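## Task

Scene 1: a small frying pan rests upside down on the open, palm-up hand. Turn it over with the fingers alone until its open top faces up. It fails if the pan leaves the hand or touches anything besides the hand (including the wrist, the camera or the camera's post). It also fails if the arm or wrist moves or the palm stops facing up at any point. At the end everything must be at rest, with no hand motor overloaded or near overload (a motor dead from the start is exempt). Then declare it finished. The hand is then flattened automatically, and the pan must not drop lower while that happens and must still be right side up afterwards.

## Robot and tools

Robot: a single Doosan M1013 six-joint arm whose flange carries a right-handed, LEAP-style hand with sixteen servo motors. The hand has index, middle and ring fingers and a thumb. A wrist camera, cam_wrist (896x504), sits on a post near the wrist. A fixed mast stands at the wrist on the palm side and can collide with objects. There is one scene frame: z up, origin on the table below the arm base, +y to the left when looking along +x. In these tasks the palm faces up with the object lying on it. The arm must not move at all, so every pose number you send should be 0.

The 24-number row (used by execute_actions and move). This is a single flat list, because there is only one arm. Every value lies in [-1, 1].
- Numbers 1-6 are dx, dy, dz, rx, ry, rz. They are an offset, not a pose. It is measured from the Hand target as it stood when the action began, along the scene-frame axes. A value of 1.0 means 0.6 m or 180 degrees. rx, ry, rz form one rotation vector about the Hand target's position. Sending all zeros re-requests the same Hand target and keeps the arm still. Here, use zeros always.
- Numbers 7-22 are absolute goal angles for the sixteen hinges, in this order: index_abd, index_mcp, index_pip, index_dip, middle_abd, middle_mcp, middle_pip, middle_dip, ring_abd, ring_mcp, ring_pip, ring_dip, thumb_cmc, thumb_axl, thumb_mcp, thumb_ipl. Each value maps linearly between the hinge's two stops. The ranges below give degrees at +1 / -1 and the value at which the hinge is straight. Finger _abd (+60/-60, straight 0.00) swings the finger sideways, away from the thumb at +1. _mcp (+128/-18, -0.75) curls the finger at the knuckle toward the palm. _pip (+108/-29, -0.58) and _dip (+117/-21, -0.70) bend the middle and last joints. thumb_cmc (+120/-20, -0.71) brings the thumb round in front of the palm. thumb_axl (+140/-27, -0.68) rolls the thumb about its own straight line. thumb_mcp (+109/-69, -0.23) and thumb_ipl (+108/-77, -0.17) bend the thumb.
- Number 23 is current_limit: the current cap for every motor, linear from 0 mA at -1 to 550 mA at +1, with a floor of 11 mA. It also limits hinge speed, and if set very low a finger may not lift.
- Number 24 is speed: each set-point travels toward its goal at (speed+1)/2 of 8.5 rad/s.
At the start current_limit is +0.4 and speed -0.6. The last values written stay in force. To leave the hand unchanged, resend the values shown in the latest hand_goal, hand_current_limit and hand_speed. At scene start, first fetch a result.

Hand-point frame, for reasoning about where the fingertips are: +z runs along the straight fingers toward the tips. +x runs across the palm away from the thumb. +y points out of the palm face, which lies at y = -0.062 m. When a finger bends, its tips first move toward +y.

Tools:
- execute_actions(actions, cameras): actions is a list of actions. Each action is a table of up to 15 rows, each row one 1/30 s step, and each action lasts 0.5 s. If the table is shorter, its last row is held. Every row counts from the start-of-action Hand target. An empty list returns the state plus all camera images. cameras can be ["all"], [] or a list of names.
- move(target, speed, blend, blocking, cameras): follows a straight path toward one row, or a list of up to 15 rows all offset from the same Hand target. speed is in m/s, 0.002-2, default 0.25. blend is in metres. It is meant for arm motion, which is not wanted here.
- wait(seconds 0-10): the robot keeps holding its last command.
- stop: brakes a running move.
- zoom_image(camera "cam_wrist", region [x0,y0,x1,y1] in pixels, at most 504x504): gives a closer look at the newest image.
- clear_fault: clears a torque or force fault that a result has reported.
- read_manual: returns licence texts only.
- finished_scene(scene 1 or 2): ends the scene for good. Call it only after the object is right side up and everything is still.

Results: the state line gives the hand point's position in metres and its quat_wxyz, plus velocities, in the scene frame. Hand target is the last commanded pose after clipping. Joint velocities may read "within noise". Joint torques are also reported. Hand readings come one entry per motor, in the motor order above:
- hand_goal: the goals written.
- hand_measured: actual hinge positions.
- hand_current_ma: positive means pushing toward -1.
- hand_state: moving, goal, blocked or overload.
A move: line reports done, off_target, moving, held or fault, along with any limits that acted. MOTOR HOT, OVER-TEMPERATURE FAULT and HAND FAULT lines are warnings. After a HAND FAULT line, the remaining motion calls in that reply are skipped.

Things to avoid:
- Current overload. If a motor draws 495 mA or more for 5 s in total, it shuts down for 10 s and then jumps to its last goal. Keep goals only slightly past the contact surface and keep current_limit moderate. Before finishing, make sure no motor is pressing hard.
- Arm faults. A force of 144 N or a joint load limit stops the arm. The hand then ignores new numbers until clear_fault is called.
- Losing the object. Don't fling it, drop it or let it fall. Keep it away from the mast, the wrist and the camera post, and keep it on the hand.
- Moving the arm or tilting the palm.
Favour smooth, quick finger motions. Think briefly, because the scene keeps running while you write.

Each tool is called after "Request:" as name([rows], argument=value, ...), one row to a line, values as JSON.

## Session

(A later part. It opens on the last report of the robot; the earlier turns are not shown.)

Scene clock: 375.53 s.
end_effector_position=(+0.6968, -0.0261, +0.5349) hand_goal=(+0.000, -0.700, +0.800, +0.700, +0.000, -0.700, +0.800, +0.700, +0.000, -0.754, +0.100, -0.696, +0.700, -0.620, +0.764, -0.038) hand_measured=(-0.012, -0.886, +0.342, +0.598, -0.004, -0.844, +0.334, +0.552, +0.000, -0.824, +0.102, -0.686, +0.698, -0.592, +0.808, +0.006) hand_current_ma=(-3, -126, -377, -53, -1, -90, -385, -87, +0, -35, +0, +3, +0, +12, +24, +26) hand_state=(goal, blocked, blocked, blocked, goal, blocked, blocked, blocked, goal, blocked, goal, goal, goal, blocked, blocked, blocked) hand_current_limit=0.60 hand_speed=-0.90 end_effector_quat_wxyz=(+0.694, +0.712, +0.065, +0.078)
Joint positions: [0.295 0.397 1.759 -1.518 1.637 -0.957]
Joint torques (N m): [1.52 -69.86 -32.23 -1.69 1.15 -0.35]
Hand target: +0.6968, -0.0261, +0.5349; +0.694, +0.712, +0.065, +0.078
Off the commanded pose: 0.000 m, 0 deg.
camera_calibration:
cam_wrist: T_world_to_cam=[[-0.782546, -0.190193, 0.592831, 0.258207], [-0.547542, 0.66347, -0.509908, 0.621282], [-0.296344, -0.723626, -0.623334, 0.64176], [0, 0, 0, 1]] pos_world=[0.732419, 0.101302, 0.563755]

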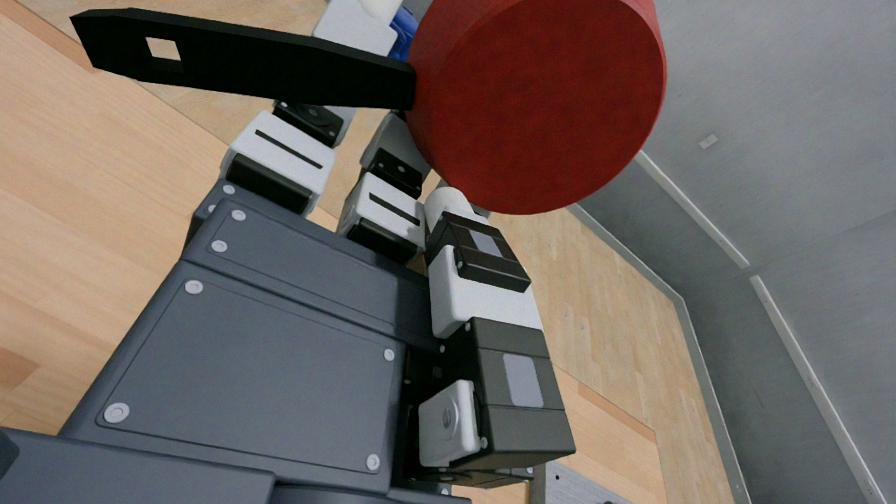

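Request:
execute_actions([
  [[0,0,0,0,0,0,0,-0.7,0.5,0.5,0,-0.7,0.5,0.5,0,-0.754,0.1,-0.696,0.7,-0.62,0.6,0.25,0.6,-0.9]],
  [[0,0,0,0,0,0,0,-0.7,0.55,0.4,0,-0.7,0.6,0.4,0,-0.754,0.1,-0.696,0.7,-0.62,0.45,0.5,0.6,-0.9]],
  [[0,0,0,0,0,0,0,-0.7,0.55,0.4,0,-0.7,0.6,0.4,0,-0.754,0.1,-0.696,0.7,-0.62,0.45,0.5,0.6,-0.9]],
], cameras=["all"])

Scene clock: 385.30 s.
end_effector_position=(+0.6968, -0.0261, +0.5349) hand_goal=(+0.000, -0.700, +0.550, +0.400, +0.000, -0.700, +0.600, +0.400, +0.000, -0.754, +0.100, -0.696, +0.700, -0.620, +0.450, +0.500) hand_measured=(+0.012, -0.802, +0.526, +0.402, -0.014, -0.790, +0.578, +0.404, +0.000, -0.824, +0.102, -0.686, +0.702, -0.592, +0.522, +0.508) hand_current_ma=(+3, -58, -8, +0, -3, -50, -7, +1, +0, -35, +0, +3, +0, +13, +48, +3) hand_state=(goal, blocked, blocked, goal, goal, blocked, blocked, goal, goal, blocked, goal, goal, goal, blocked, blocked, goal) hand_current_limit=0.60 hand_speed=-0.90 end_effector_quat_wxyz=(+0.694, +0.712, +0.065, +0.078)
Joint positions: [0.295 0.397 1.759 -1.518 1.637 -0.957]
Joint torques (N m): [1.47 -70.2 -32.33 -1.69 1.16 -0.46]
Hand target: +0.6968, -0.0261, +0.5349; +0.694, +0.712, +0.065, +0.078
Off the commanded pose: 0.000 m, 0 deg.
camera_calibration:
cam_wrist: T_world_to_cam=[[-0.782546, -0.190193, 0.592831, 0.258207], [-0.547542, 0.66347, -0.509908, 0.621282], [-0.296344, -0.723626, -0.623334, 0.64176], [0, 0, 0, 1]] pos_world=[0.732419, 0.101302, 0.563755]

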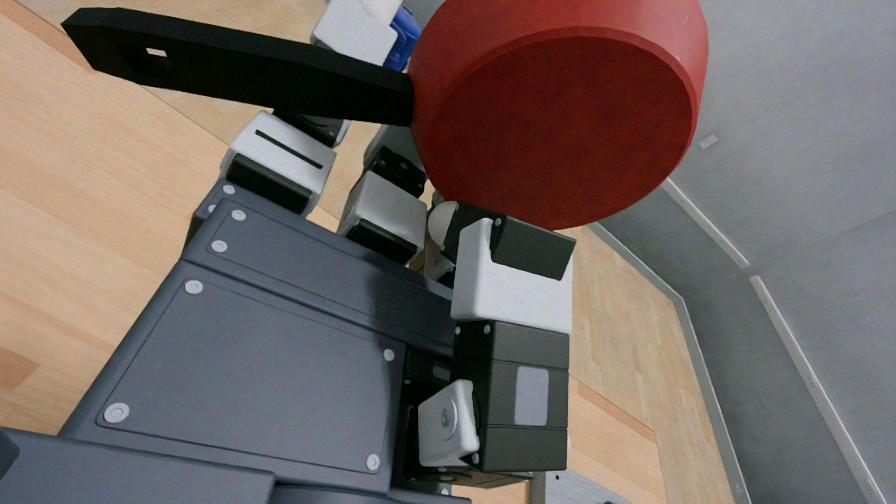

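Request:
execute_actions([
  [[0,0,0,0,0,0,0,-0.68,0.6,0.5,0,-0.68,0.62,0.5,0,-0.754,0.1,-0.696,0.7,-0.62,0.45,0.5,0.6,-0.9]],
  [[0,0,0,0,0,0,0,-0.65,0.62,0.6,0,-0.65,0.66,0.6,0,-0.754,0.1,-0.696,0.7,-0.62,0.45,0.5,0.6,-0.9]],
  [[0,0,0,0,0,0,0,-0.65,0.62,0.6,0,-0.65,0.66,0.6,0,-0.754,0.1,-0.696,0.7,-0.62,0.45,0.5,0.6,-0.9]],
], cameras=["all"])

Scene clock: 389.63 s.
end_effector_position=(+0.6968, -0.0261, +0.5349) hand_goal=(+0.000, -0.650, +0.620, +0.600, +0.000, -0.650, +0.660, +0.600, +0.000, -0.754, +0.100, -0.696, +0.700, -0.620, +0.450, +0.500) hand_measured=(+0.008, -0.774, +0.560, +0.530, -0.008, -0.734, +0.582, +0.490, +0.000, -0.824, +0.102, -0.686, +0.702, -0.586, +0.516, +0.532) hand_current_ma=(+1, -74, -26, -33, -2, -44, -38, -59, +0, -35, +0, +3, +0, +17, +42, +18) hand_state=(goal, blocked, blocked, blocked, goal, blocked, blocked, blocked, goal, blocked, goal, goal, goal, blocked, blocked, blocked) hand_current_limit=0.60 hand_speed=-0.90 end_effector_quat_wxyz=(+0.694, +0.712, +0.065, +0.078)
Joint positions: [0.295 0.397 1.759 -1.518 1.637 -0.957]
Joint torques (N m): [1.23 -69.92 -32.14 -1.68 1.16 -0.45]
Hand target: +0.6968, -0.0261, +0.5349; +0.694, +0.712, +0.065, +0.078
Off the commanded pose: 0.000 m, 0 deg.
camera_calibration:
cam_wrist: T_world_to_cam=[[-0.782546, -0.190193, 0.592831, 0.258207], [-0.547542, 0.66347, -0.509908, 0.621282], [-0.296344, -0.723626, -0.623334, 0.64176], [0, 0, 0, 1]] pos_world=[0.732419, 0.101302, 0.563755]

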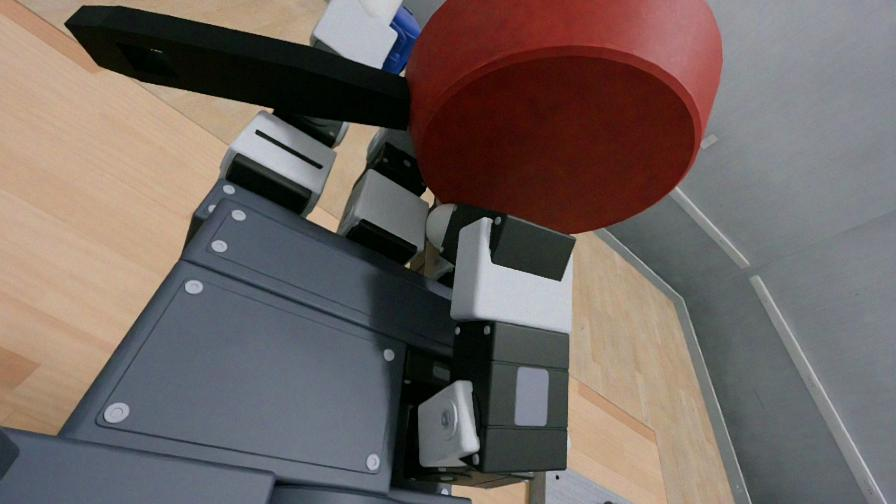

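Request:
execute_actions([
  [[0,0,0,0,0,0,0,-0.6,0.62,0.7,0,-0.6,0.66,0.7,0,-0.754,0.1,-0.696,0.7,-0.62,0.45,0.5,0.6,-0.9]],
  [[0,0,0,0,0,0,0,-0.55,0.62,0.8,0,-0.55,0.66,0.8,0,-0.754,0.1,-0.696,0.7,-0.62,0.45,0.5,0.6,-0.9]],
  [[0,0,0,0,0,0,0,-0.55,0.62,0.8,0,-0.55,0.66,0.8,0,-0.754,0.1,-0.696,0.7,-0.62,0.45,0.5,0.6,-0.9]],
], cameras=["all"])

Scene clock: 394.57 s.
end_effector_position=(+0.6968, -0.0261, +0.5349) hand_goal=(+0.000, -0.550, +0.620, +0.800, +0.000, -0.550, +0.660, +0.800, +0.000, -0.754, +0.100, -0.696, +0.700, -0.620, +0.450, +0.500) hand_measured=(-0.024, -0.694, +0.540, +0.636, +0.002, -0.652, +0.544, +0.594, +0.000, -0.824, +0.102, -0.686, +0.702, -0.582, +0.502, +0.560) hand_current_ma=(-6, -90, -38, -100, +0, -58, -63, -134, +0, -35, +0, +3, +0, +19, +31, +39) hand_state=(blocked, blocked, blocked, blocked, goal, blocked, blocked, blocked, goal, blocked, goal, goal, goal, blocked, blocked, blocked) hand_current_limit=0.60 hand_speed=-0.90 end_effector_quat_wxyz=(+0.694, +0.712, +0.065, +0.078)
Joint positions: [0.295 0.397 1.759 -1.518 1.637 -0.957]
Joint torques (N m): [1.37 -70.36 -32.28 -1.76 1.17 -0.5]
Hand target: +0.6968, -0.0261, +0.5349; +0.694, +0.712, +0.065, +0.078
Off the commanded pose: 0.000 m, 0 deg.
camera_calibration:
cam_wrist: T_world_to_cam=[[-0.782546, -0.190193, 0.592831, 0.258207], [-0.547542, 0.66347, -0.509908, 0.621282], [-0.296344, -0.723626, -0.623334, 0.64176], [0, 0, 0, 1]] pos_world=[0.732419, 0.101302, 0.563755]

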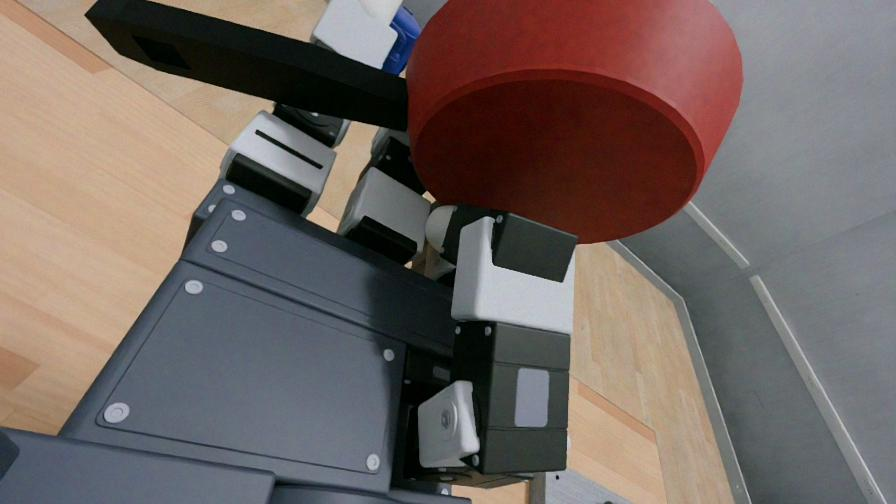

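Request:
execute_actions([
  [[0,0,0,0,0,0,0,-0.65,0.5,0.62,0,-0.65,0.5,0.62,0,-0.754,0.1,-0.696,0.7,-0.62,0.55,0.4,0.6,-0.9]],
  [[0,0,0,0,0,0,0,-0.65,0.45,0.65,0,-0.65,0.45,0.65,0,-0.754,0.1,-0.696,0.7,-0.62,0.62,0.25,0.6,-0.9]],
  [[0,0,0,0,0,0,0,-0.65,0.45,0.65,0,-0.65,0.45,0.65,0,-0.754,0.1,-0.696,0.7,-0.62,0.62,0.25,0.6,-0.9]],
], cameras=["all"])

Scene clock: 400.20 s.
end_effector_position=(+0.6968, -0.0261, +0.5349) hand_goal=(+0.000, -0.650, +0.450, +0.650, +0.000, -0.650, +0.450, +0.650, +0.000, -0.754, +0.100, -0.696, +0.700, -0.620, +0.620, +0.250) hand_measured=(-0.030, -0.758, +0.420, +0.642, +0.010, -0.726, +0.426, +0.630, +0.000, -0.824, +0.102, -0.686, +0.690, -0.584, +0.558, +0.446) hand_current_ma=(-9, -62, -11, -2, +2, -39, -8, -6, +0, -35, +0, +3, -2, +18, -38, +184) hand_state=(blocked, blocked, blocked, goal, goal, blocked, blocked, blocked, goal, blocked, goal, goal, goal, blocked, blocked, blocked) hand_current_limit=0.60 hand_speed=-0.90 end_effector_quat_wxyz=(+0.694, +0.712, +0.065, +0.078)
Joint positions: [0.295 0.397 1.759 -1.518 1.637 -0.957]
Joint torques (N m): [1.05 -69.83 -32.17 -1.69 1.21 -0.45]
Hand target: +0.6968, -0.0261, +0.5349; +0.694, +0.712, +0.065, +0.078
Off the commanded pose: 0.000 m, 0 deg.
camera_calibration:
cam_wrist: T_world_to_cam=[[-0.782546, -0.190193, 0.592831, 0.258207], [-0.547542, 0.66347, -0.509908, 0.621282], [-0.296344, -0.723626, -0.623334, 0.64176], [0, 0, 0, 1]] pos_world=[0.732419, 0.101302, 0.563755]

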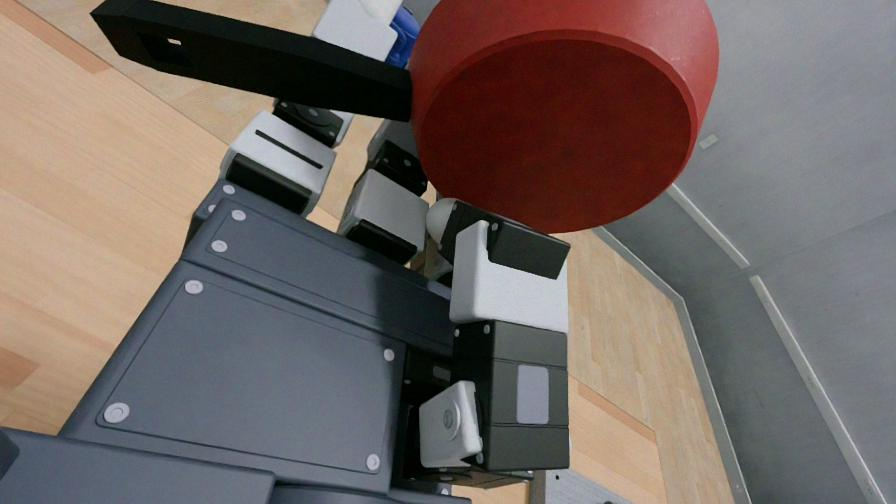

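Request:
execute_actions([
  [[0,0,0,0,0,0,0,-0.6,0.55,0.7,0,-0.6,0.55,0.7,0,-0.754,0.1,-0.696,0.7,-0.62,0.5,0.5,0.6,-0.9]],
  [[0,0,0,0,0,0,0,-0.55,0.6,0.75,0,-0.55,0.6,0.75,0,-0.754,0.1,-0.696,0.7,-0.45,0.5,0.45,0.6,-0.9]],
  [[0,0,0,0,0,0,0,-0.55,0.6,0.75,0,-0.55,0.6,0.75,0,-0.754,0.1,-0.696,0.65,-0.3,0.52,0.4,0.6,-0.9]],
  [[0,0,0,0,0,0,0,-0.55,0.6,0.75,0,-0.55,0.6,0.75,0,-0.754,0.1,-0.696,0.65,-0.3,0.52,0.4,0.6,-0.9]],
], cameras=["all"])

Scene clock: 410.77 s.
end_effector_position=(+0.6968, -0.0261, +0.5349) hand_goal=(+0.000, -0.550, +0.600, +0.750, +0.000, -0.550, +0.600, +0.750, +0.000, -0.754, +0.100, -0.696, +0.650, -0.300, +0.520, +0.400) hand_measured=(-0.032, -0.726, +0.478, +0.694, +0.010, -0.690, +0.452, +0.650, +0.000, -0.824, +0.102, -0.686, +0.650, -0.570, +0.538, +0.496) hand_current_ma=(-10, -117, -66, -25, +2, -87, -87, -52, +0, -35, +0, +3, +0, -245, +7, +72) hand_state=(blocked, blocked, blocked, blocked, goal, blocked, blocked, blocked, goal, blocked, goal, goal, goal, blocked, goal, blocked) hand_current_limit=0.60 hand_speed=-0.90 end_effector_quat_wxyz=(+0.694, +0.712, +0.065, +0.078)
Joint positions: [0.295 0.397 1.759 -1.518 1.637 -0.957]
Joint torques (N m): [1.89 -70.56 -32.51 -1.78 1.18 -0.47]
Hand target: +0.6968, -0.0261, +0.5349; +0.694, +0.712, +0.065, +0.078
Off the commanded pose: 0.000 m, 0 deg.
camera_calibration:
cam_wrist: T_world_to_cam=[[-0.782546, -0.190193, 0.592831, 0.258207], [-0.547542, 0.66347, -0.509908, 0.621282], [-0.296344, -0.723626, -0.623334, 0.64176], [0, 0, 0, 1]] pos_world=[0.732419, 0.101302, 0.563755]

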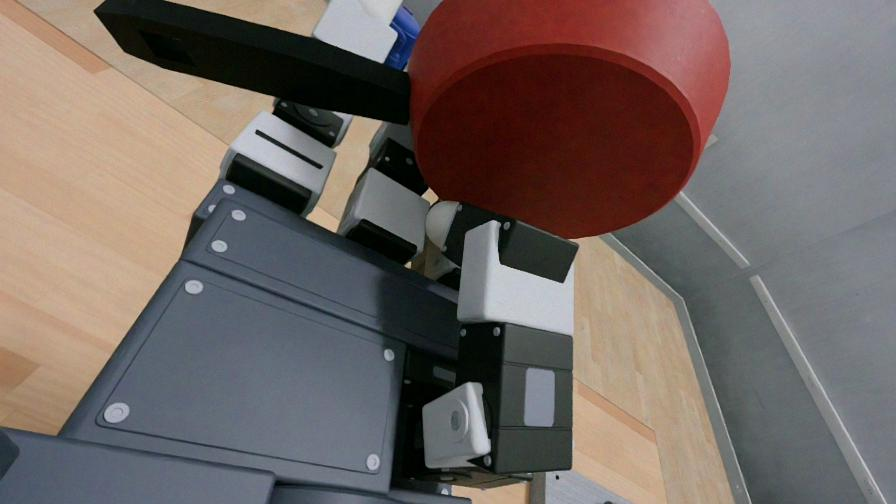

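Request:
execute_actions([
  [[0,0,0,0,0,0,0,-0.55,0.6,0.75,0,-0.55,0.6,0.75,0,-0.754,0.1,-0.696,0.7,-0.57,0.45,0.6,0.6,-0.9]],
  [[0,0,0,0,0,0,0,-0.55,0.6,0.75,0,-0.55,0.6,0.75,0,-0.754,0.1,-0.696,0.7,-0.57,0.33,0.75,0.6,-0.9]],
  [[0,0,0,0,0,0,0,-0.55,0.6,0.75,0,-0.55,0.6,0.75,0,-0.754,0.1,-0.696,0.7,-0.4,0.33,0.75,0.6,-0.9]],
  [[0,0,0,0,0,0,0,-0.55,0.6,0.75,0,-0.55,0.6,0.75,0,-0.754,0.1,-0.696,0.7,-0.3,0.33,0.75,0.6,-0.9]],
  [[0,0,0,0,0,0,0,-0.55,0.6,0.75,0,-0.55,0.6,0.75,0,-0.754,0.1,-0.696,0.7,-0.3,0.33,0.75,0.6,-0.9]],
], cameras=["all"])

Scene clock: 418.47 s.
end_effector_position=(+0.6968, -0.0261, +0.5349) hand_goal=(+0.000, -0.550, +0.600, +0.750, +0.000, -0.550, +0.600, +0.750, +0.000, -0.754, +0.100, -0.696, +0.700, -0.300, +0.330, +0.750) hand_measured=(-0.016, -0.644, +0.588, +0.740, +0.010, -0.618, +0.586, +0.740, +0.000, -0.824, +0.102, -0.686, +0.696, -0.310, +0.362, +0.748) hand_current_ma=(-4, -52, -3, -2, +2, -35, -4, -3, +0, -35, +0, +3, -1, -4, +16, -1) hand_state=(goal, blocked, goal, goal, goal, blocked, goal, goal, goal, blocked, goal, goal, goal, goal, blocked, goal) hand_current_limit=0.60 hand_speed=-0.90 end_effector_quat_wxyz=(+0.694, +0.712, +0.065, +0.078)
Joint positions: [0.295 0.397 1.759 -1.518 1.637 -0.957]
Joint torques (N m): [0.95 -70.28 -32.42 -1.6 1.14 -0.4]
Hand target: +0.6968, -0.0261, +0.5349; +0.694, +0.712, +0.065, +0.078
Off the commanded pose: 0.000 m, 0 deg.
camera_calibration:
cam_wrist: T_world_to_cam=[[-0.782546, -0.190193, 0.592831, 0.258207], [-0.547542, 0.66347, -0.509908, 0.621282], [-0.296344, -0.723626, -0.623334, 0.64176], [0, 0, 0, 1]] pos_world=[0.732419, 0.101302, 0.563755]

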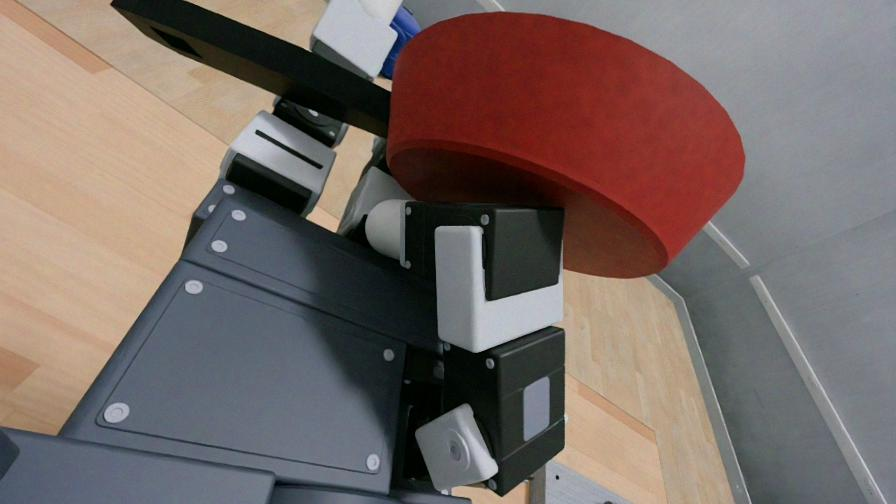

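Request:
execute_actions([
  [[0,0,0,0,0,0,0,-0.6,0.5,0.7,0,-0.6,0.5,0.7,0,-0.754,0.1,-0.696,0.7,-0.15,0.4,0.7,0.6,-0.9]],
  [[0,0,0,0,0,0,0,-0.6,0.5,0.7,0,-0.6,0.5,0.7,0,-0.754,0.1,-0.696,0.68,0.0,0.48,0.55,0.6,-0.9]],
  [[0,0,0,0,0,0,0,-0.6,0.5,0.7,0,-0.6,0.5,0.7,0,-0.754,0.1,-0.696,0.68,0.0,0.48,0.55,0.6,-0.9]],
], cameras=["all"])

Scene clock: 424.57 s.
end_effector_position=(+0.6968, -0.0261, +0.5349) hand_goal=(+0.000, -0.600, +0.500, +0.700, +0.000, -0.600, +0.500, +0.700, +0.000, -0.754, +0.100, -0.696, +0.680, +0.000, +0.480, +0.550) hand_measured=(-0.016, -0.644, +0.510, +0.714, +0.010, -0.624, +0.512, +0.716, +0.000, -0.824, +0.102, -0.686, +0.674, -0.122, +0.460, +0.548) hand_current_ma=(-4, -19, +3, +4, +2, -9, +4, +5, +0, -35, +0, +3, -1, -87, -9, +0) hand_state=(goal, blocked, goal, goal, goal, blocked, goal, goal, goal, blocked, goal, goal, goal, blocked, blocked, goal) hand_current_limit=0.60 hand_speed=-0.90 end_effector_quat_wxyz=(+0.694, +0.712, +0.065, +0.078)
Joint positions: [0.295 0.397 1.759 -1.518 1.637 -0.957]
Joint torques (N m): [1.29 -69.89 -32.49 -1.7 1.22 -0.51]
Hand target: +0.6968, -0.0261, +0.5349; +0.694, +0.712, +0.065, +0.078
Off the commanded pose: 0.000 m, 0 deg.
camera_calibration:
cam_wrist: T_world_to_cam=[[-0.782546, -0.190193, 0.592831, 0.258207], [-0.547542, 0.66347, -0.509908, 0.621282], [-0.296344, -0.723626, -0.623334, 0.64176], [0, 0, 0, 1]] pos_world=[0.732419, 0.101302, 0.563755]

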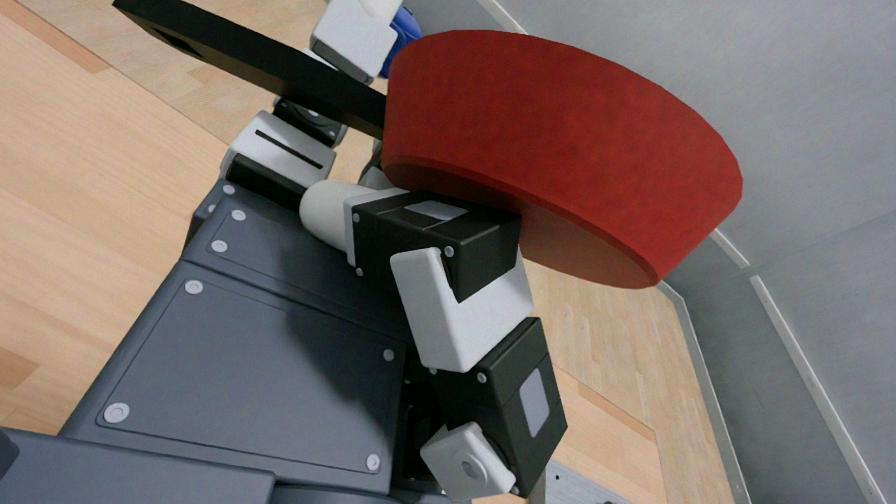

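Request:
execute_actions([
  [[0,0,0,0,0,0,0,-0.65,0.45,0.65,0,-0.65,0.45,0.65,0,-0.754,0.1,-0.696,0.68,0.05,0.55,0.4,0.6,-0.9]],
  [[0,0,0,0,0,0,0,-0.68,0.4,0.6,0,-0.68,0.4,0.6,0,-0.754,0.1,-0.696,0.68,0.1,0.62,0.3,0.6,-0.9]],
  [[0,0,0,0,0,0,0,-0.68,0.4,0.6,0,-0.68,0.4,0.6,0,-0.754,0.1,-0.696,0.68,0.1,0.62,0.3,0.6,-0.9]],
], cameras=["all"])

Scene clock: 429.70 s.
end_effector_position=(+0.6968, -0.0261, +0.5349) hand_goal=(+0.000, -0.680, +0.400, +0.600, +0.000, -0.680, +0.400, +0.600, +0.000, -0.754, +0.100, -0.696, +0.680, +0.100, +0.620, +0.300) hand_measured=(-0.016, -0.708, +0.408, +0.614, +0.010, -0.720, +0.410, +0.616, +0.000, -0.824, +0.102, -0.686, +0.652, -0.040, +0.576, +0.296) hand_current_ma=(-4, -11, +2, +4, +2, -17, +3, +5, +0, -35, +0, +3, -10, -103, -25, -1) hand_state=(goal, blocked, goal, goal, goal, blocked, goal, goal, goal, blocked, goal, goal, blocked, blocked, blocked, goal) hand_current_limit=0.60 hand_speed=-0.90 end_effector_quat_wxyz=(+0.694, +0.712, +0.065, +0.078)
Joint positions: [0.295 0.397 1.759 -1.518 1.637 -0.957]
Joint torques (N m): [0.87 -69.79 -32.55 -1.74 1.09 -0.48]
Hand target: +0.6968, -0.0261, +0.5349; +0.694, +0.712, +0.065, +0.078
Off the commanded pose: 0.000 m, 0 deg.
camera_calibration:
cam_wrist: T_world_to_cam=[[-0.782546, -0.190193, 0.592831, 0.258207], [-0.547542, 0.66347, -0.509908, 0.621282], [-0.296344, -0.723626, -0.623334, 0.64176], [0, 0, 0, 1]] pos_world=[0.732419, 0.101302, 0.563755]

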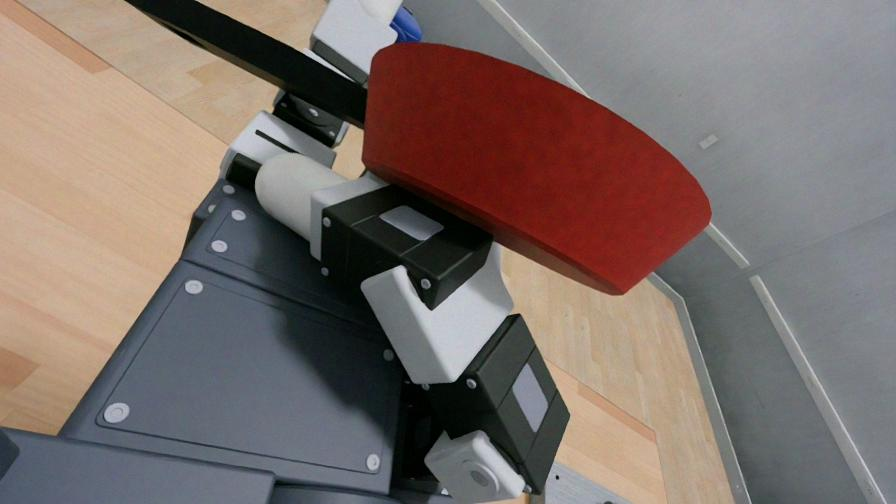

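Request:
execute_actions([
  [[0,0,0,0,0,0,0,-0.72,0.3,0.3,0,-0.72,0.3,0.3,0,-0.754,0,-0.696,0.68,0.05,0.62,0.3,0.6,-0.85]],
  [[0,0,0,0,0,0,0,-0.74,0.1,0.0,0,-0.74,0.1,0.0,0,-0.754,-0.2,-0.696,0.68,0.05,0.62,0.3,0.6,-0.85]],
  [[0,0,0,0,0,0,0,-0.754,-0.1,-0.3,0,-0.754,-0.1,-0.3,0,-0.754,-0.4,-0.696,0.68,0.05,0.62,0.3,0.6,-0.85]],
  [[0,0,0,0,0,0,0,-0.754,-0.3,-0.5,0,-0.754,-0.3,-0.5,0,-0.754,-0.576,-0.696,0.68,0.05,0.62,0.3,0.6,-0.85]],
], cameras=["all"])

Scene clock: 437.60 s.
end_effector_position=(+0.6968, -0.0261, +0.5349) hand_goal=(+0.000, -0.754, -0.300, -0.500, +0.000, -0.754, -0.300, -0.500, +0.000, -0.754, -0.576, -0.696, +0.680, +0.050, +0.620, +0.300) hand_measured=(-0.016, -0.790, -0.298, -0.490, +0.010, -0.794, -0.298, -0.490, +0.000, -0.824, -0.574, -0.686, +0.652, -0.040, +0.576, +0.294) hand_current_ma=(-4, -15, +0, +3, +2, -17, +0, +3, +0, -35, +0, +3, -10, -58, -25, -2) hand_state=(goal, blocked, goal, goal, goal, blocked, goal, goal, goal, blocked, goal, goal, blocked, blocked, blocked, goal) hand_current_limit=0.60 hand_speed=-0.85 end_effector_quat_wxyz=(+0.694, +0.712, +0.065, +0.078)
Joint positions: [0.295 0.397 1.759 -1.518 1.637 -0.957]
Joint torques (N m): [1.3 -70.47 -32.62 -1.77 1.15 -0.4]
Hand target: +0.6968, -0.0261, +0.5349; +0.694, +0.712, +0.065, +0.078
Off the commanded pose: 0.000 m, 0 deg.
camera_calibration:
cam_wrist: T_world_to_cam=[[-0.782546, -0.190193, 0.592831, 0.258207], [-0.547542, 0.66347, -0.509908, 0.621282], [-0.296344, -0.723626, -0.623334, 0.64176], [0, 0, 0, 1]] pos_world=[0.732419, 0.101302, 0.563755]

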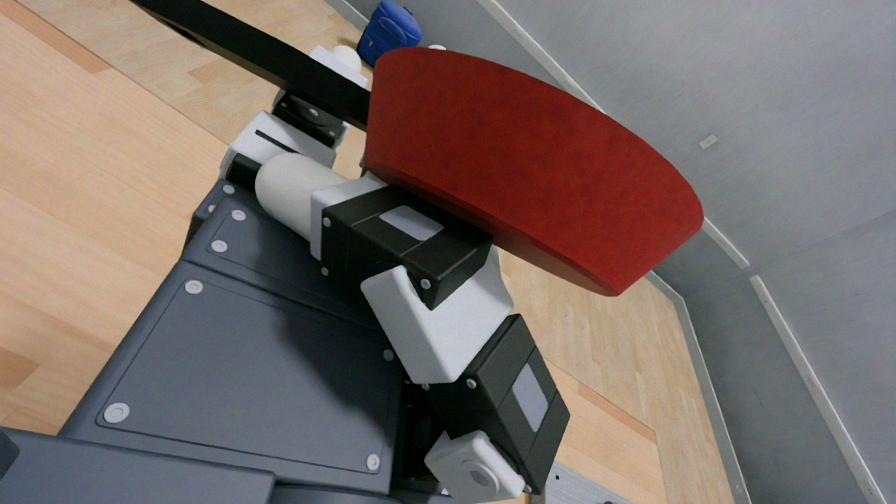

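Request:
execute_actions([
  [[0,0,0,0,0,0,0,-0.754,-0.576,-0.696,0,-0.754,-0.576,-0.696,0,-0.754,-0.576,-0.696,0.62,0.05,0.57,0.33,0.6,-0.88]],
  [[0,0,0,0,0,0,0,-0.754,-0.576,-0.696,0,-0.754,-0.576,-0.696,0,-0.754,-0.576,-0.696,0.6,0.2,0.57,0.38,0.6,-0.88]],
  [[0,0,0,0,0,0,0,-0.754,-0.576,-0.696,0,-0.754,-0.576,-0.696,0,-0.754,-0.576,-0.696,0.58,0.35,0.57,0.42,0.6,-0.88]],
  [[0,0,0,0,0,0,0,-0.754,-0.576,-0.696,0,-0.754,-0.576,-0.696,0,-0.754,-0.576,-0.696,0.58,0.35,0.57,0.42,0.6,-0.88]],
], cameras=["all"])

Scene clock: 447.37 s.
end_effector_position=(+0.6968, -0.0261, +0.5349) hand_goal=(+0.000, -0.754, -0.576, -0.696, +0.000, -0.754, -0.576, -0.696, +0.000, -0.754, -0.576, -0.696, +0.580, +0.350, +0.570, +0.420) hand_measured=(-0.016, -0.802, -0.576, -0.686, +0.010, -0.812, -0.576, -0.686, +0.000, -0.824, -0.576, -0.686, +0.560, +0.300, +0.556, +0.372) hand_current_ma=(-4, -22, +0, +2, +2, -27, +0, +3, +0, -35, +0, +3, -7, -27, -6, -30) hand_state=(goal, moving, goal, goal, goal, blocked, goal, goal, goal, blocked, goal, goal, blocked, blocked, goal, blocked) hand_current_limit=0.60 hand_speed=-0.88 end_effector_quat_wxyz=(+0.694, +0.712, +0.065, +0.078)
Joint positions: [0.295 0.397 1.759 -1.518 1.637 -0.957]
Joint torques (N m): [1.42 -69.85 -32.29 -1.72 1.2 -0.43]
Hand target: +0.6968, -0.0261, +0.5349; +0.694, +0.712, +0.065, +0.078
Off the commanded pose: 0.000 m, 0 deg.
camera_calibration:
cam_wrist: T_world_to_cam=[[-0.782546, -0.190193, 0.592831, 0.258207], [-0.547542, 0.66347, -0.509908, 0.621282], [-0.296344, -0.723626, -0.623334, 0.64176], [0, 0, 0, 1]] pos_world=[0.732419, 0.101302, 0.563755]

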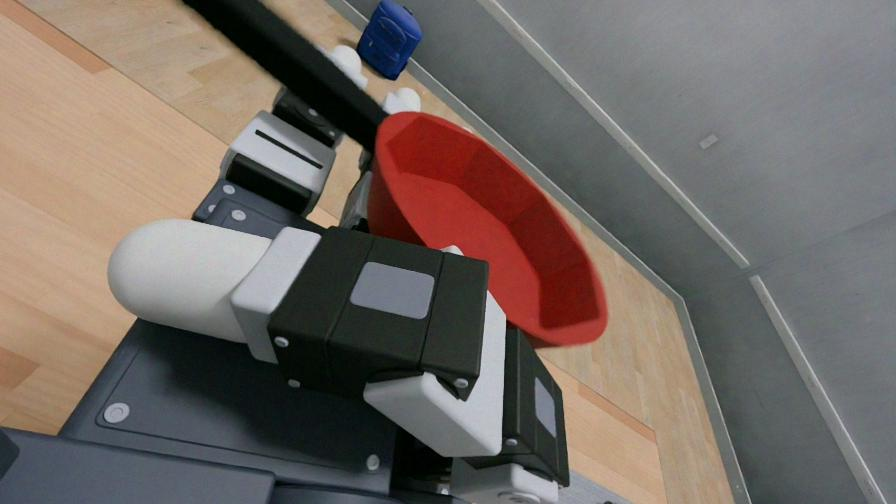

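Request:
wait(seconds=0.3, cameras=["all"])

Scene clock: 448.53 s.
end_effector_position=(+0.6968, -0.0261, +0.5349) hand_goal=(+0.000, -0.754, -0.576, -0.696, +0.000, -0.754, -0.576, -0.696, +0.000, -0.754, -0.576, -0.696, +0.580, +0.350, +0.570, +0.420) hand_measured=(-0.016, -0.806, -0.576, -0.686, +0.010, -0.812, -0.576, -0.686, +0.000, -0.824, -0.576, -0.686, +0.560, +0.300, +0.556, +0.372) hand_current_ma=(-4, -24, +0, +2, +2, -28, +0, +3, +0, -35, +0, +3, -7, -27, -6, -30) hand_state=(goal, blocked, goal, goal, goal, blocked, goal, goal, goal, blocked, goal, goal, blocked, blocked, goal, blocked) hand_current_limit=0.60 hand_speed=-0.88 end_effector_quat_wxyz=(+0.694, +0.712, +0.065, +0.078)
Joint positions: [0.295 0.397 1.759 -1.518 1.637 -0.957]
Joint torques (N m): [1.08 -69.56 -32.4 -1.75 1.15 -0.49]
Hand target: +0.6968, -0.0261, +0.5349; +0.694, +0.712, +0.065, +0.078
Off the commanded pose: 0.000 m, 0 deg.
wait: 0.30 s; at rest from the start
camera_calibration:
cam_wrist: T_world_to_cam=[[-0.782546, -0.190193, 0.592831, 0.258207], [-0.547542, 0.66347, -0.509908, 0.621282], [-0.296344, -0.723626, -0.623334, 0.64176], [0, 0, 0, 1]] pos_world=[0.732419, 0.101302, 0.563755]

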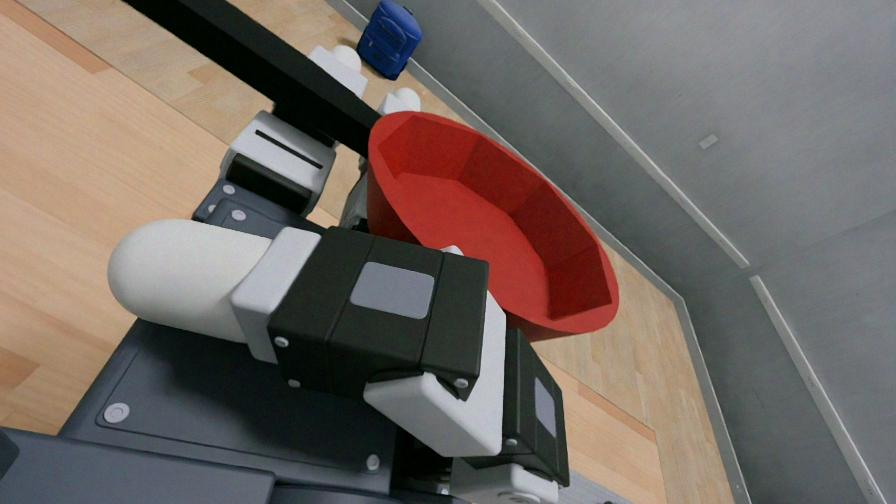

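Request:
execute_actions([
  [[0,0,0,0,0,0,0,-0.754,-0.576,-0.696,0,-0.754,-0.576,-0.696,0,-0.754,-0.576,-0.696,0.58,0.42,0.5,0.3,0.5,-0.88]],
  [[0,0,0,0,0,0,0,-0.754,-0.576,-0.696,0,-0.754,-0.576,-0.696,0,-0.754,-0.576,-0.696,0.58,0.5,0.3,0.1,0.5,-0.88]],
  [[0,0,0,0,0,0,0,-0.754,-0.576,-0.696,0,-0.754,-0.576,-0.696,0,-0.754,-0.576,-0.696,0.58,0.5,0.3,0.1,0.5,-0.88]],
], cameras=["all"])

Scene clock: 456.00 s.
end_effector_position=(+0.6968, -0.0261, +0.5349) hand_goal=(+0.000, -0.754, -0.576, -0.696, +0.000, -0.754, -0.576, -0.696, +0.000, -0.754, -0.576, -0.696, +0.580, +0.500, +0.300, +0.100) hand_measured=(-0.016, -0.806, -0.576, -0.686, +0.010, -0.812, -0.576, -0.686, +0.000, -0.824, -0.576, -0.686, +0.606, +0.476, +0.344, +0.122) hand_current_ma=(-4, -25, +0, +2, +2, -28, +0, +3, +0, -35, +0, +3, +9, -10, +25, +11) hand_state=(goal, blocked, goal, goal, goal, blocked, goal, goal, goal, blocked, goal, goal, blocked, blocked, blocked, blocked) hand_current_limit=0.50 hand_speed=-0.88 end_effector_quat_wxyz=(+0.694, +0.712, +0.065, +0.078)
Joint positions: [0.295 0.397 1.759 -1.518 1.637 -0.957]
Joint torques (N m): [0.78 -70.3 -32.5 -1.64 1.17 -0.39]
Hand target: +0.6968, -0.0261, +0.5349; +0.694, +0.712, +0.065, +0.078
Off the commanded pose: 0.000 m, 0 deg.
camera_calibration:
cam_wrist: T_world_to_cam=[[-0.782546, -0.190193, 0.592831, 0.258207], [-0.547542, 0.66347, -0.509908, 0.621282], [-0.296344, -0.723626, -0.623334, 0.64176], [0, 0, 0, 1]] pos_world=[0.732419, 0.101302, 0.563755]

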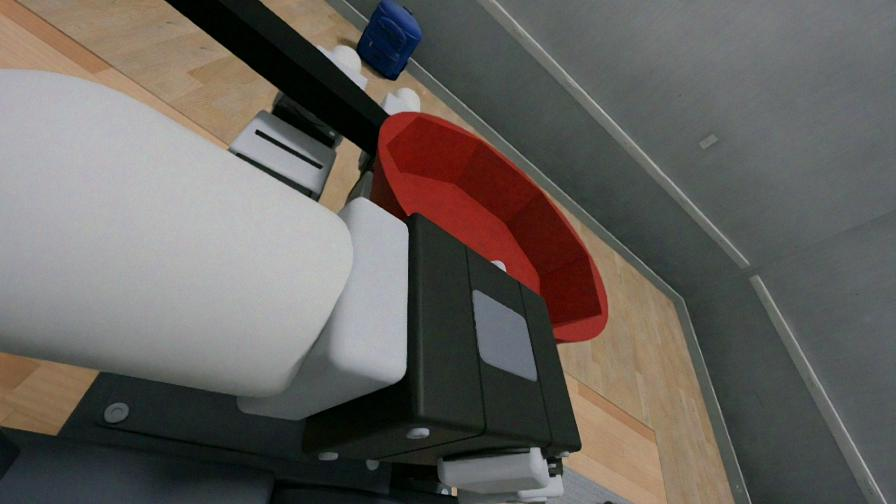

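Request:
execute_actions([
  [[0,0,0,0,0,0,0,-0.754,-0.576,-0.696,0,-0.754,-0.576,-0.696,0,-0.754,-0.576,-0.696,0.4,0.52,0.1,0,0.5,-0.85]],
  [[0,0,0,0,0,0,0,-0.754,-0.576,-0.696,0,-0.754,-0.576,-0.696,0,-0.754,-0.576,-0.696,0.1,0.52,-0.15,-0.1,0.5,-0.85]],
  [[0,0,0,0,0,0,0,-0.754,-0.576,-0.696,0,-0.754,-0.576,-0.696,0,-0.754,-0.576,-0.696,0.1,0.52,-0.2,-0.16,0.5,-0.85]],
], cameras=["all"])

Scene clock: 460.27 s.
end_effector_position=(+0.6968, -0.0261, +0.5349) hand_goal=(+0.000, -0.754, -0.576, -0.696, +0.000, -0.754, -0.576, -0.696, +0.000, -0.754, -0.576, -0.696, +0.100, +0.520, -0.200, -0.160) hand_measured=(-0.016, -0.806, -0.576, -0.686, +0.010, -0.812, -0.576, -0.686, +0.000, -0.824, -0.576, -0.686, +0.088, +0.510, -0.200, -0.152) hand_current_ma=(-4, -25, +0, +2, +2, -28, +0, +3, +0, -35, +0, +3, -4, -4, +0, +2) hand_state=(goal, blocked, goal, goal, goal, blocked, goal, goal, goal, blocked, goal, goal, goal, goal, goal, goal) hand_current_limit=0.50 hand_speed=-0.85 end_effector_quat_wxyz=(+0.694, +0.712, +0.065, +0.078)
Joint positions: [0.295 0.397 1.759 -1.518 1.637 -0.957]
Joint torques (N m): [0.72 -70.09 -32.17 -1.63 1.22 -0.51]
Hand target: +0.6968, -0.0261, +0.5349; +0.694, +0.712, +0.065, +0.078
Off the commanded pose: 0.000 m, 0 deg.
camera_calibration:
cam_wrist: T_world_to_cam=[[-0.782546, -0.190193, 0.592831, 0.258207], [-0.547542, 0.66347, -0.509908, 0.621282], [-0.296344, -0.723626, -0.623334, 0.64176], [0, 0, 0, 1]] pos_world=[0.732419, 0.101302, 0.563755]

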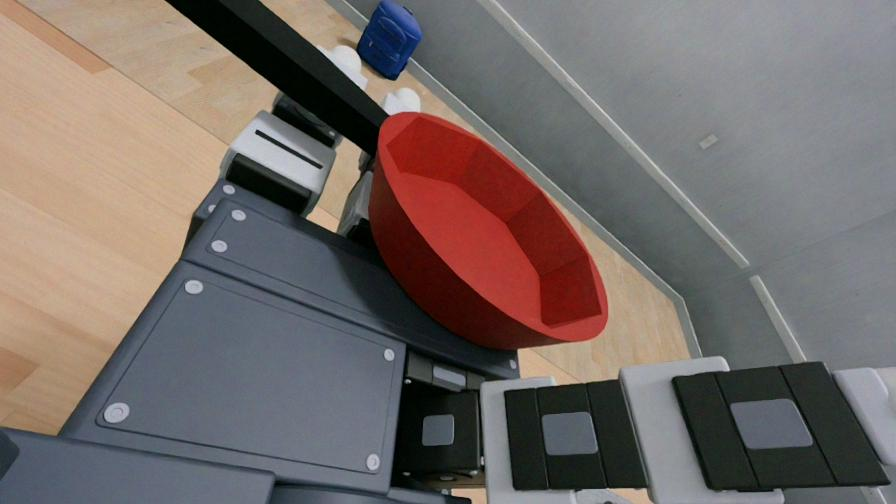

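Request:
execute_actions([
  [[0,0,0,0,0,0,0,-0.754,-0.576,-0.696,0,-0.754,-0.576,-0.696,0,-0.754,-0.576,-0.696,0.05,-0.3,-0.2,-0.16,0.4,-0.8]],
  [[0,0,0,0,0,0,0,-0.754,-0.576,-0.696,0,-0.754,-0.576,-0.696,0,-0.754,-0.576,-0.696,0.0,-0.6,-0.22,-0.16,0.4,-0.8]],
], cameras=["all"])

Scene clock: 465.57 s.
end_effector_position=(+0.6968, -0.0261, +0.5349) hand_goal=(+0.000, -0.754, -0.576, -0.696, +0.000, -0.754, -0.576, -0.696, +0.000, -0.754, -0.576, -0.696, +0.000, -0.600, -0.220, -0.160) hand_measured=(-0.016, -0.806, -0.576, -0.686, +0.010, -0.812, -0.576, -0.686, +0.000, -0.824, -0.576, -0.686, -0.018, -0.590, -0.222, -0.154) hand_current_ma=(-4, -25, +0, +2, +2, -28, +0, +3, +0, -35, +0, +3, -5, +4, -1, +2) hand_state=(goal, blocked, goal, goal, goal, blocked, goal, goal, goal, blocked, goal, goal, goal, goal, goal, goal) hand_current_limit=0.40 hand_speed=-0.80 end_effector_quat_wxyz=(+0.694, +0.712, +0.065, +0.078)
Joint positions: [0.295 0.397 1.759 -1.518 1.637 -0.957]
Joint torques (N m): [1.13 -69.92 -32.02 -1.73 1.2 -0.47]
Hand target: +0.6968, -0.0261, +0.5349; +0.694, +0.712, +0.065, +0.078
Off the commanded pose: 0.000 m, 0 deg.
camera_calibration:
cam_wrist: T_world_to_cam=[[-0.782546, -0.190193, 0.592831, 0.258207], [-0.547542, 0.66347, -0.509908, 0.621282], [-0.296344, -0.723626, -0.623334, 0.64176], [0, 0, 0, 1]] pos_world=[0.732419, 0.101302, 0.563755]

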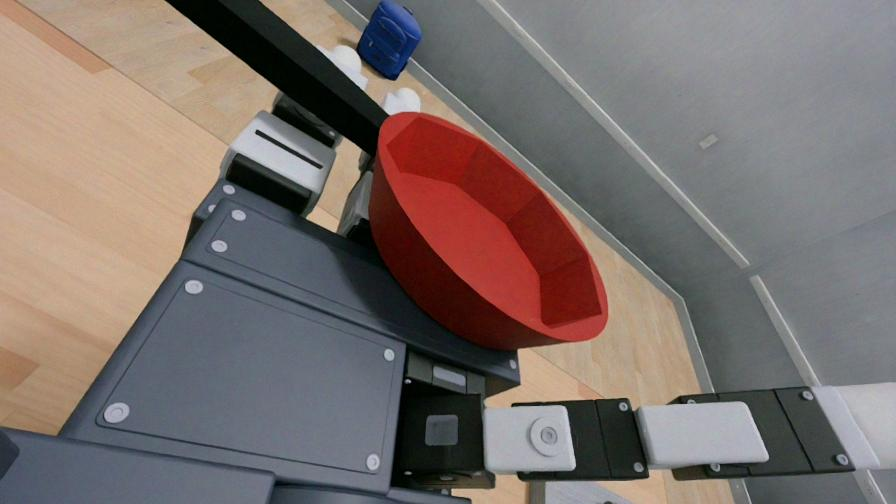

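Request:
finished_scene(scene=1)

The scene is finished: the task was done.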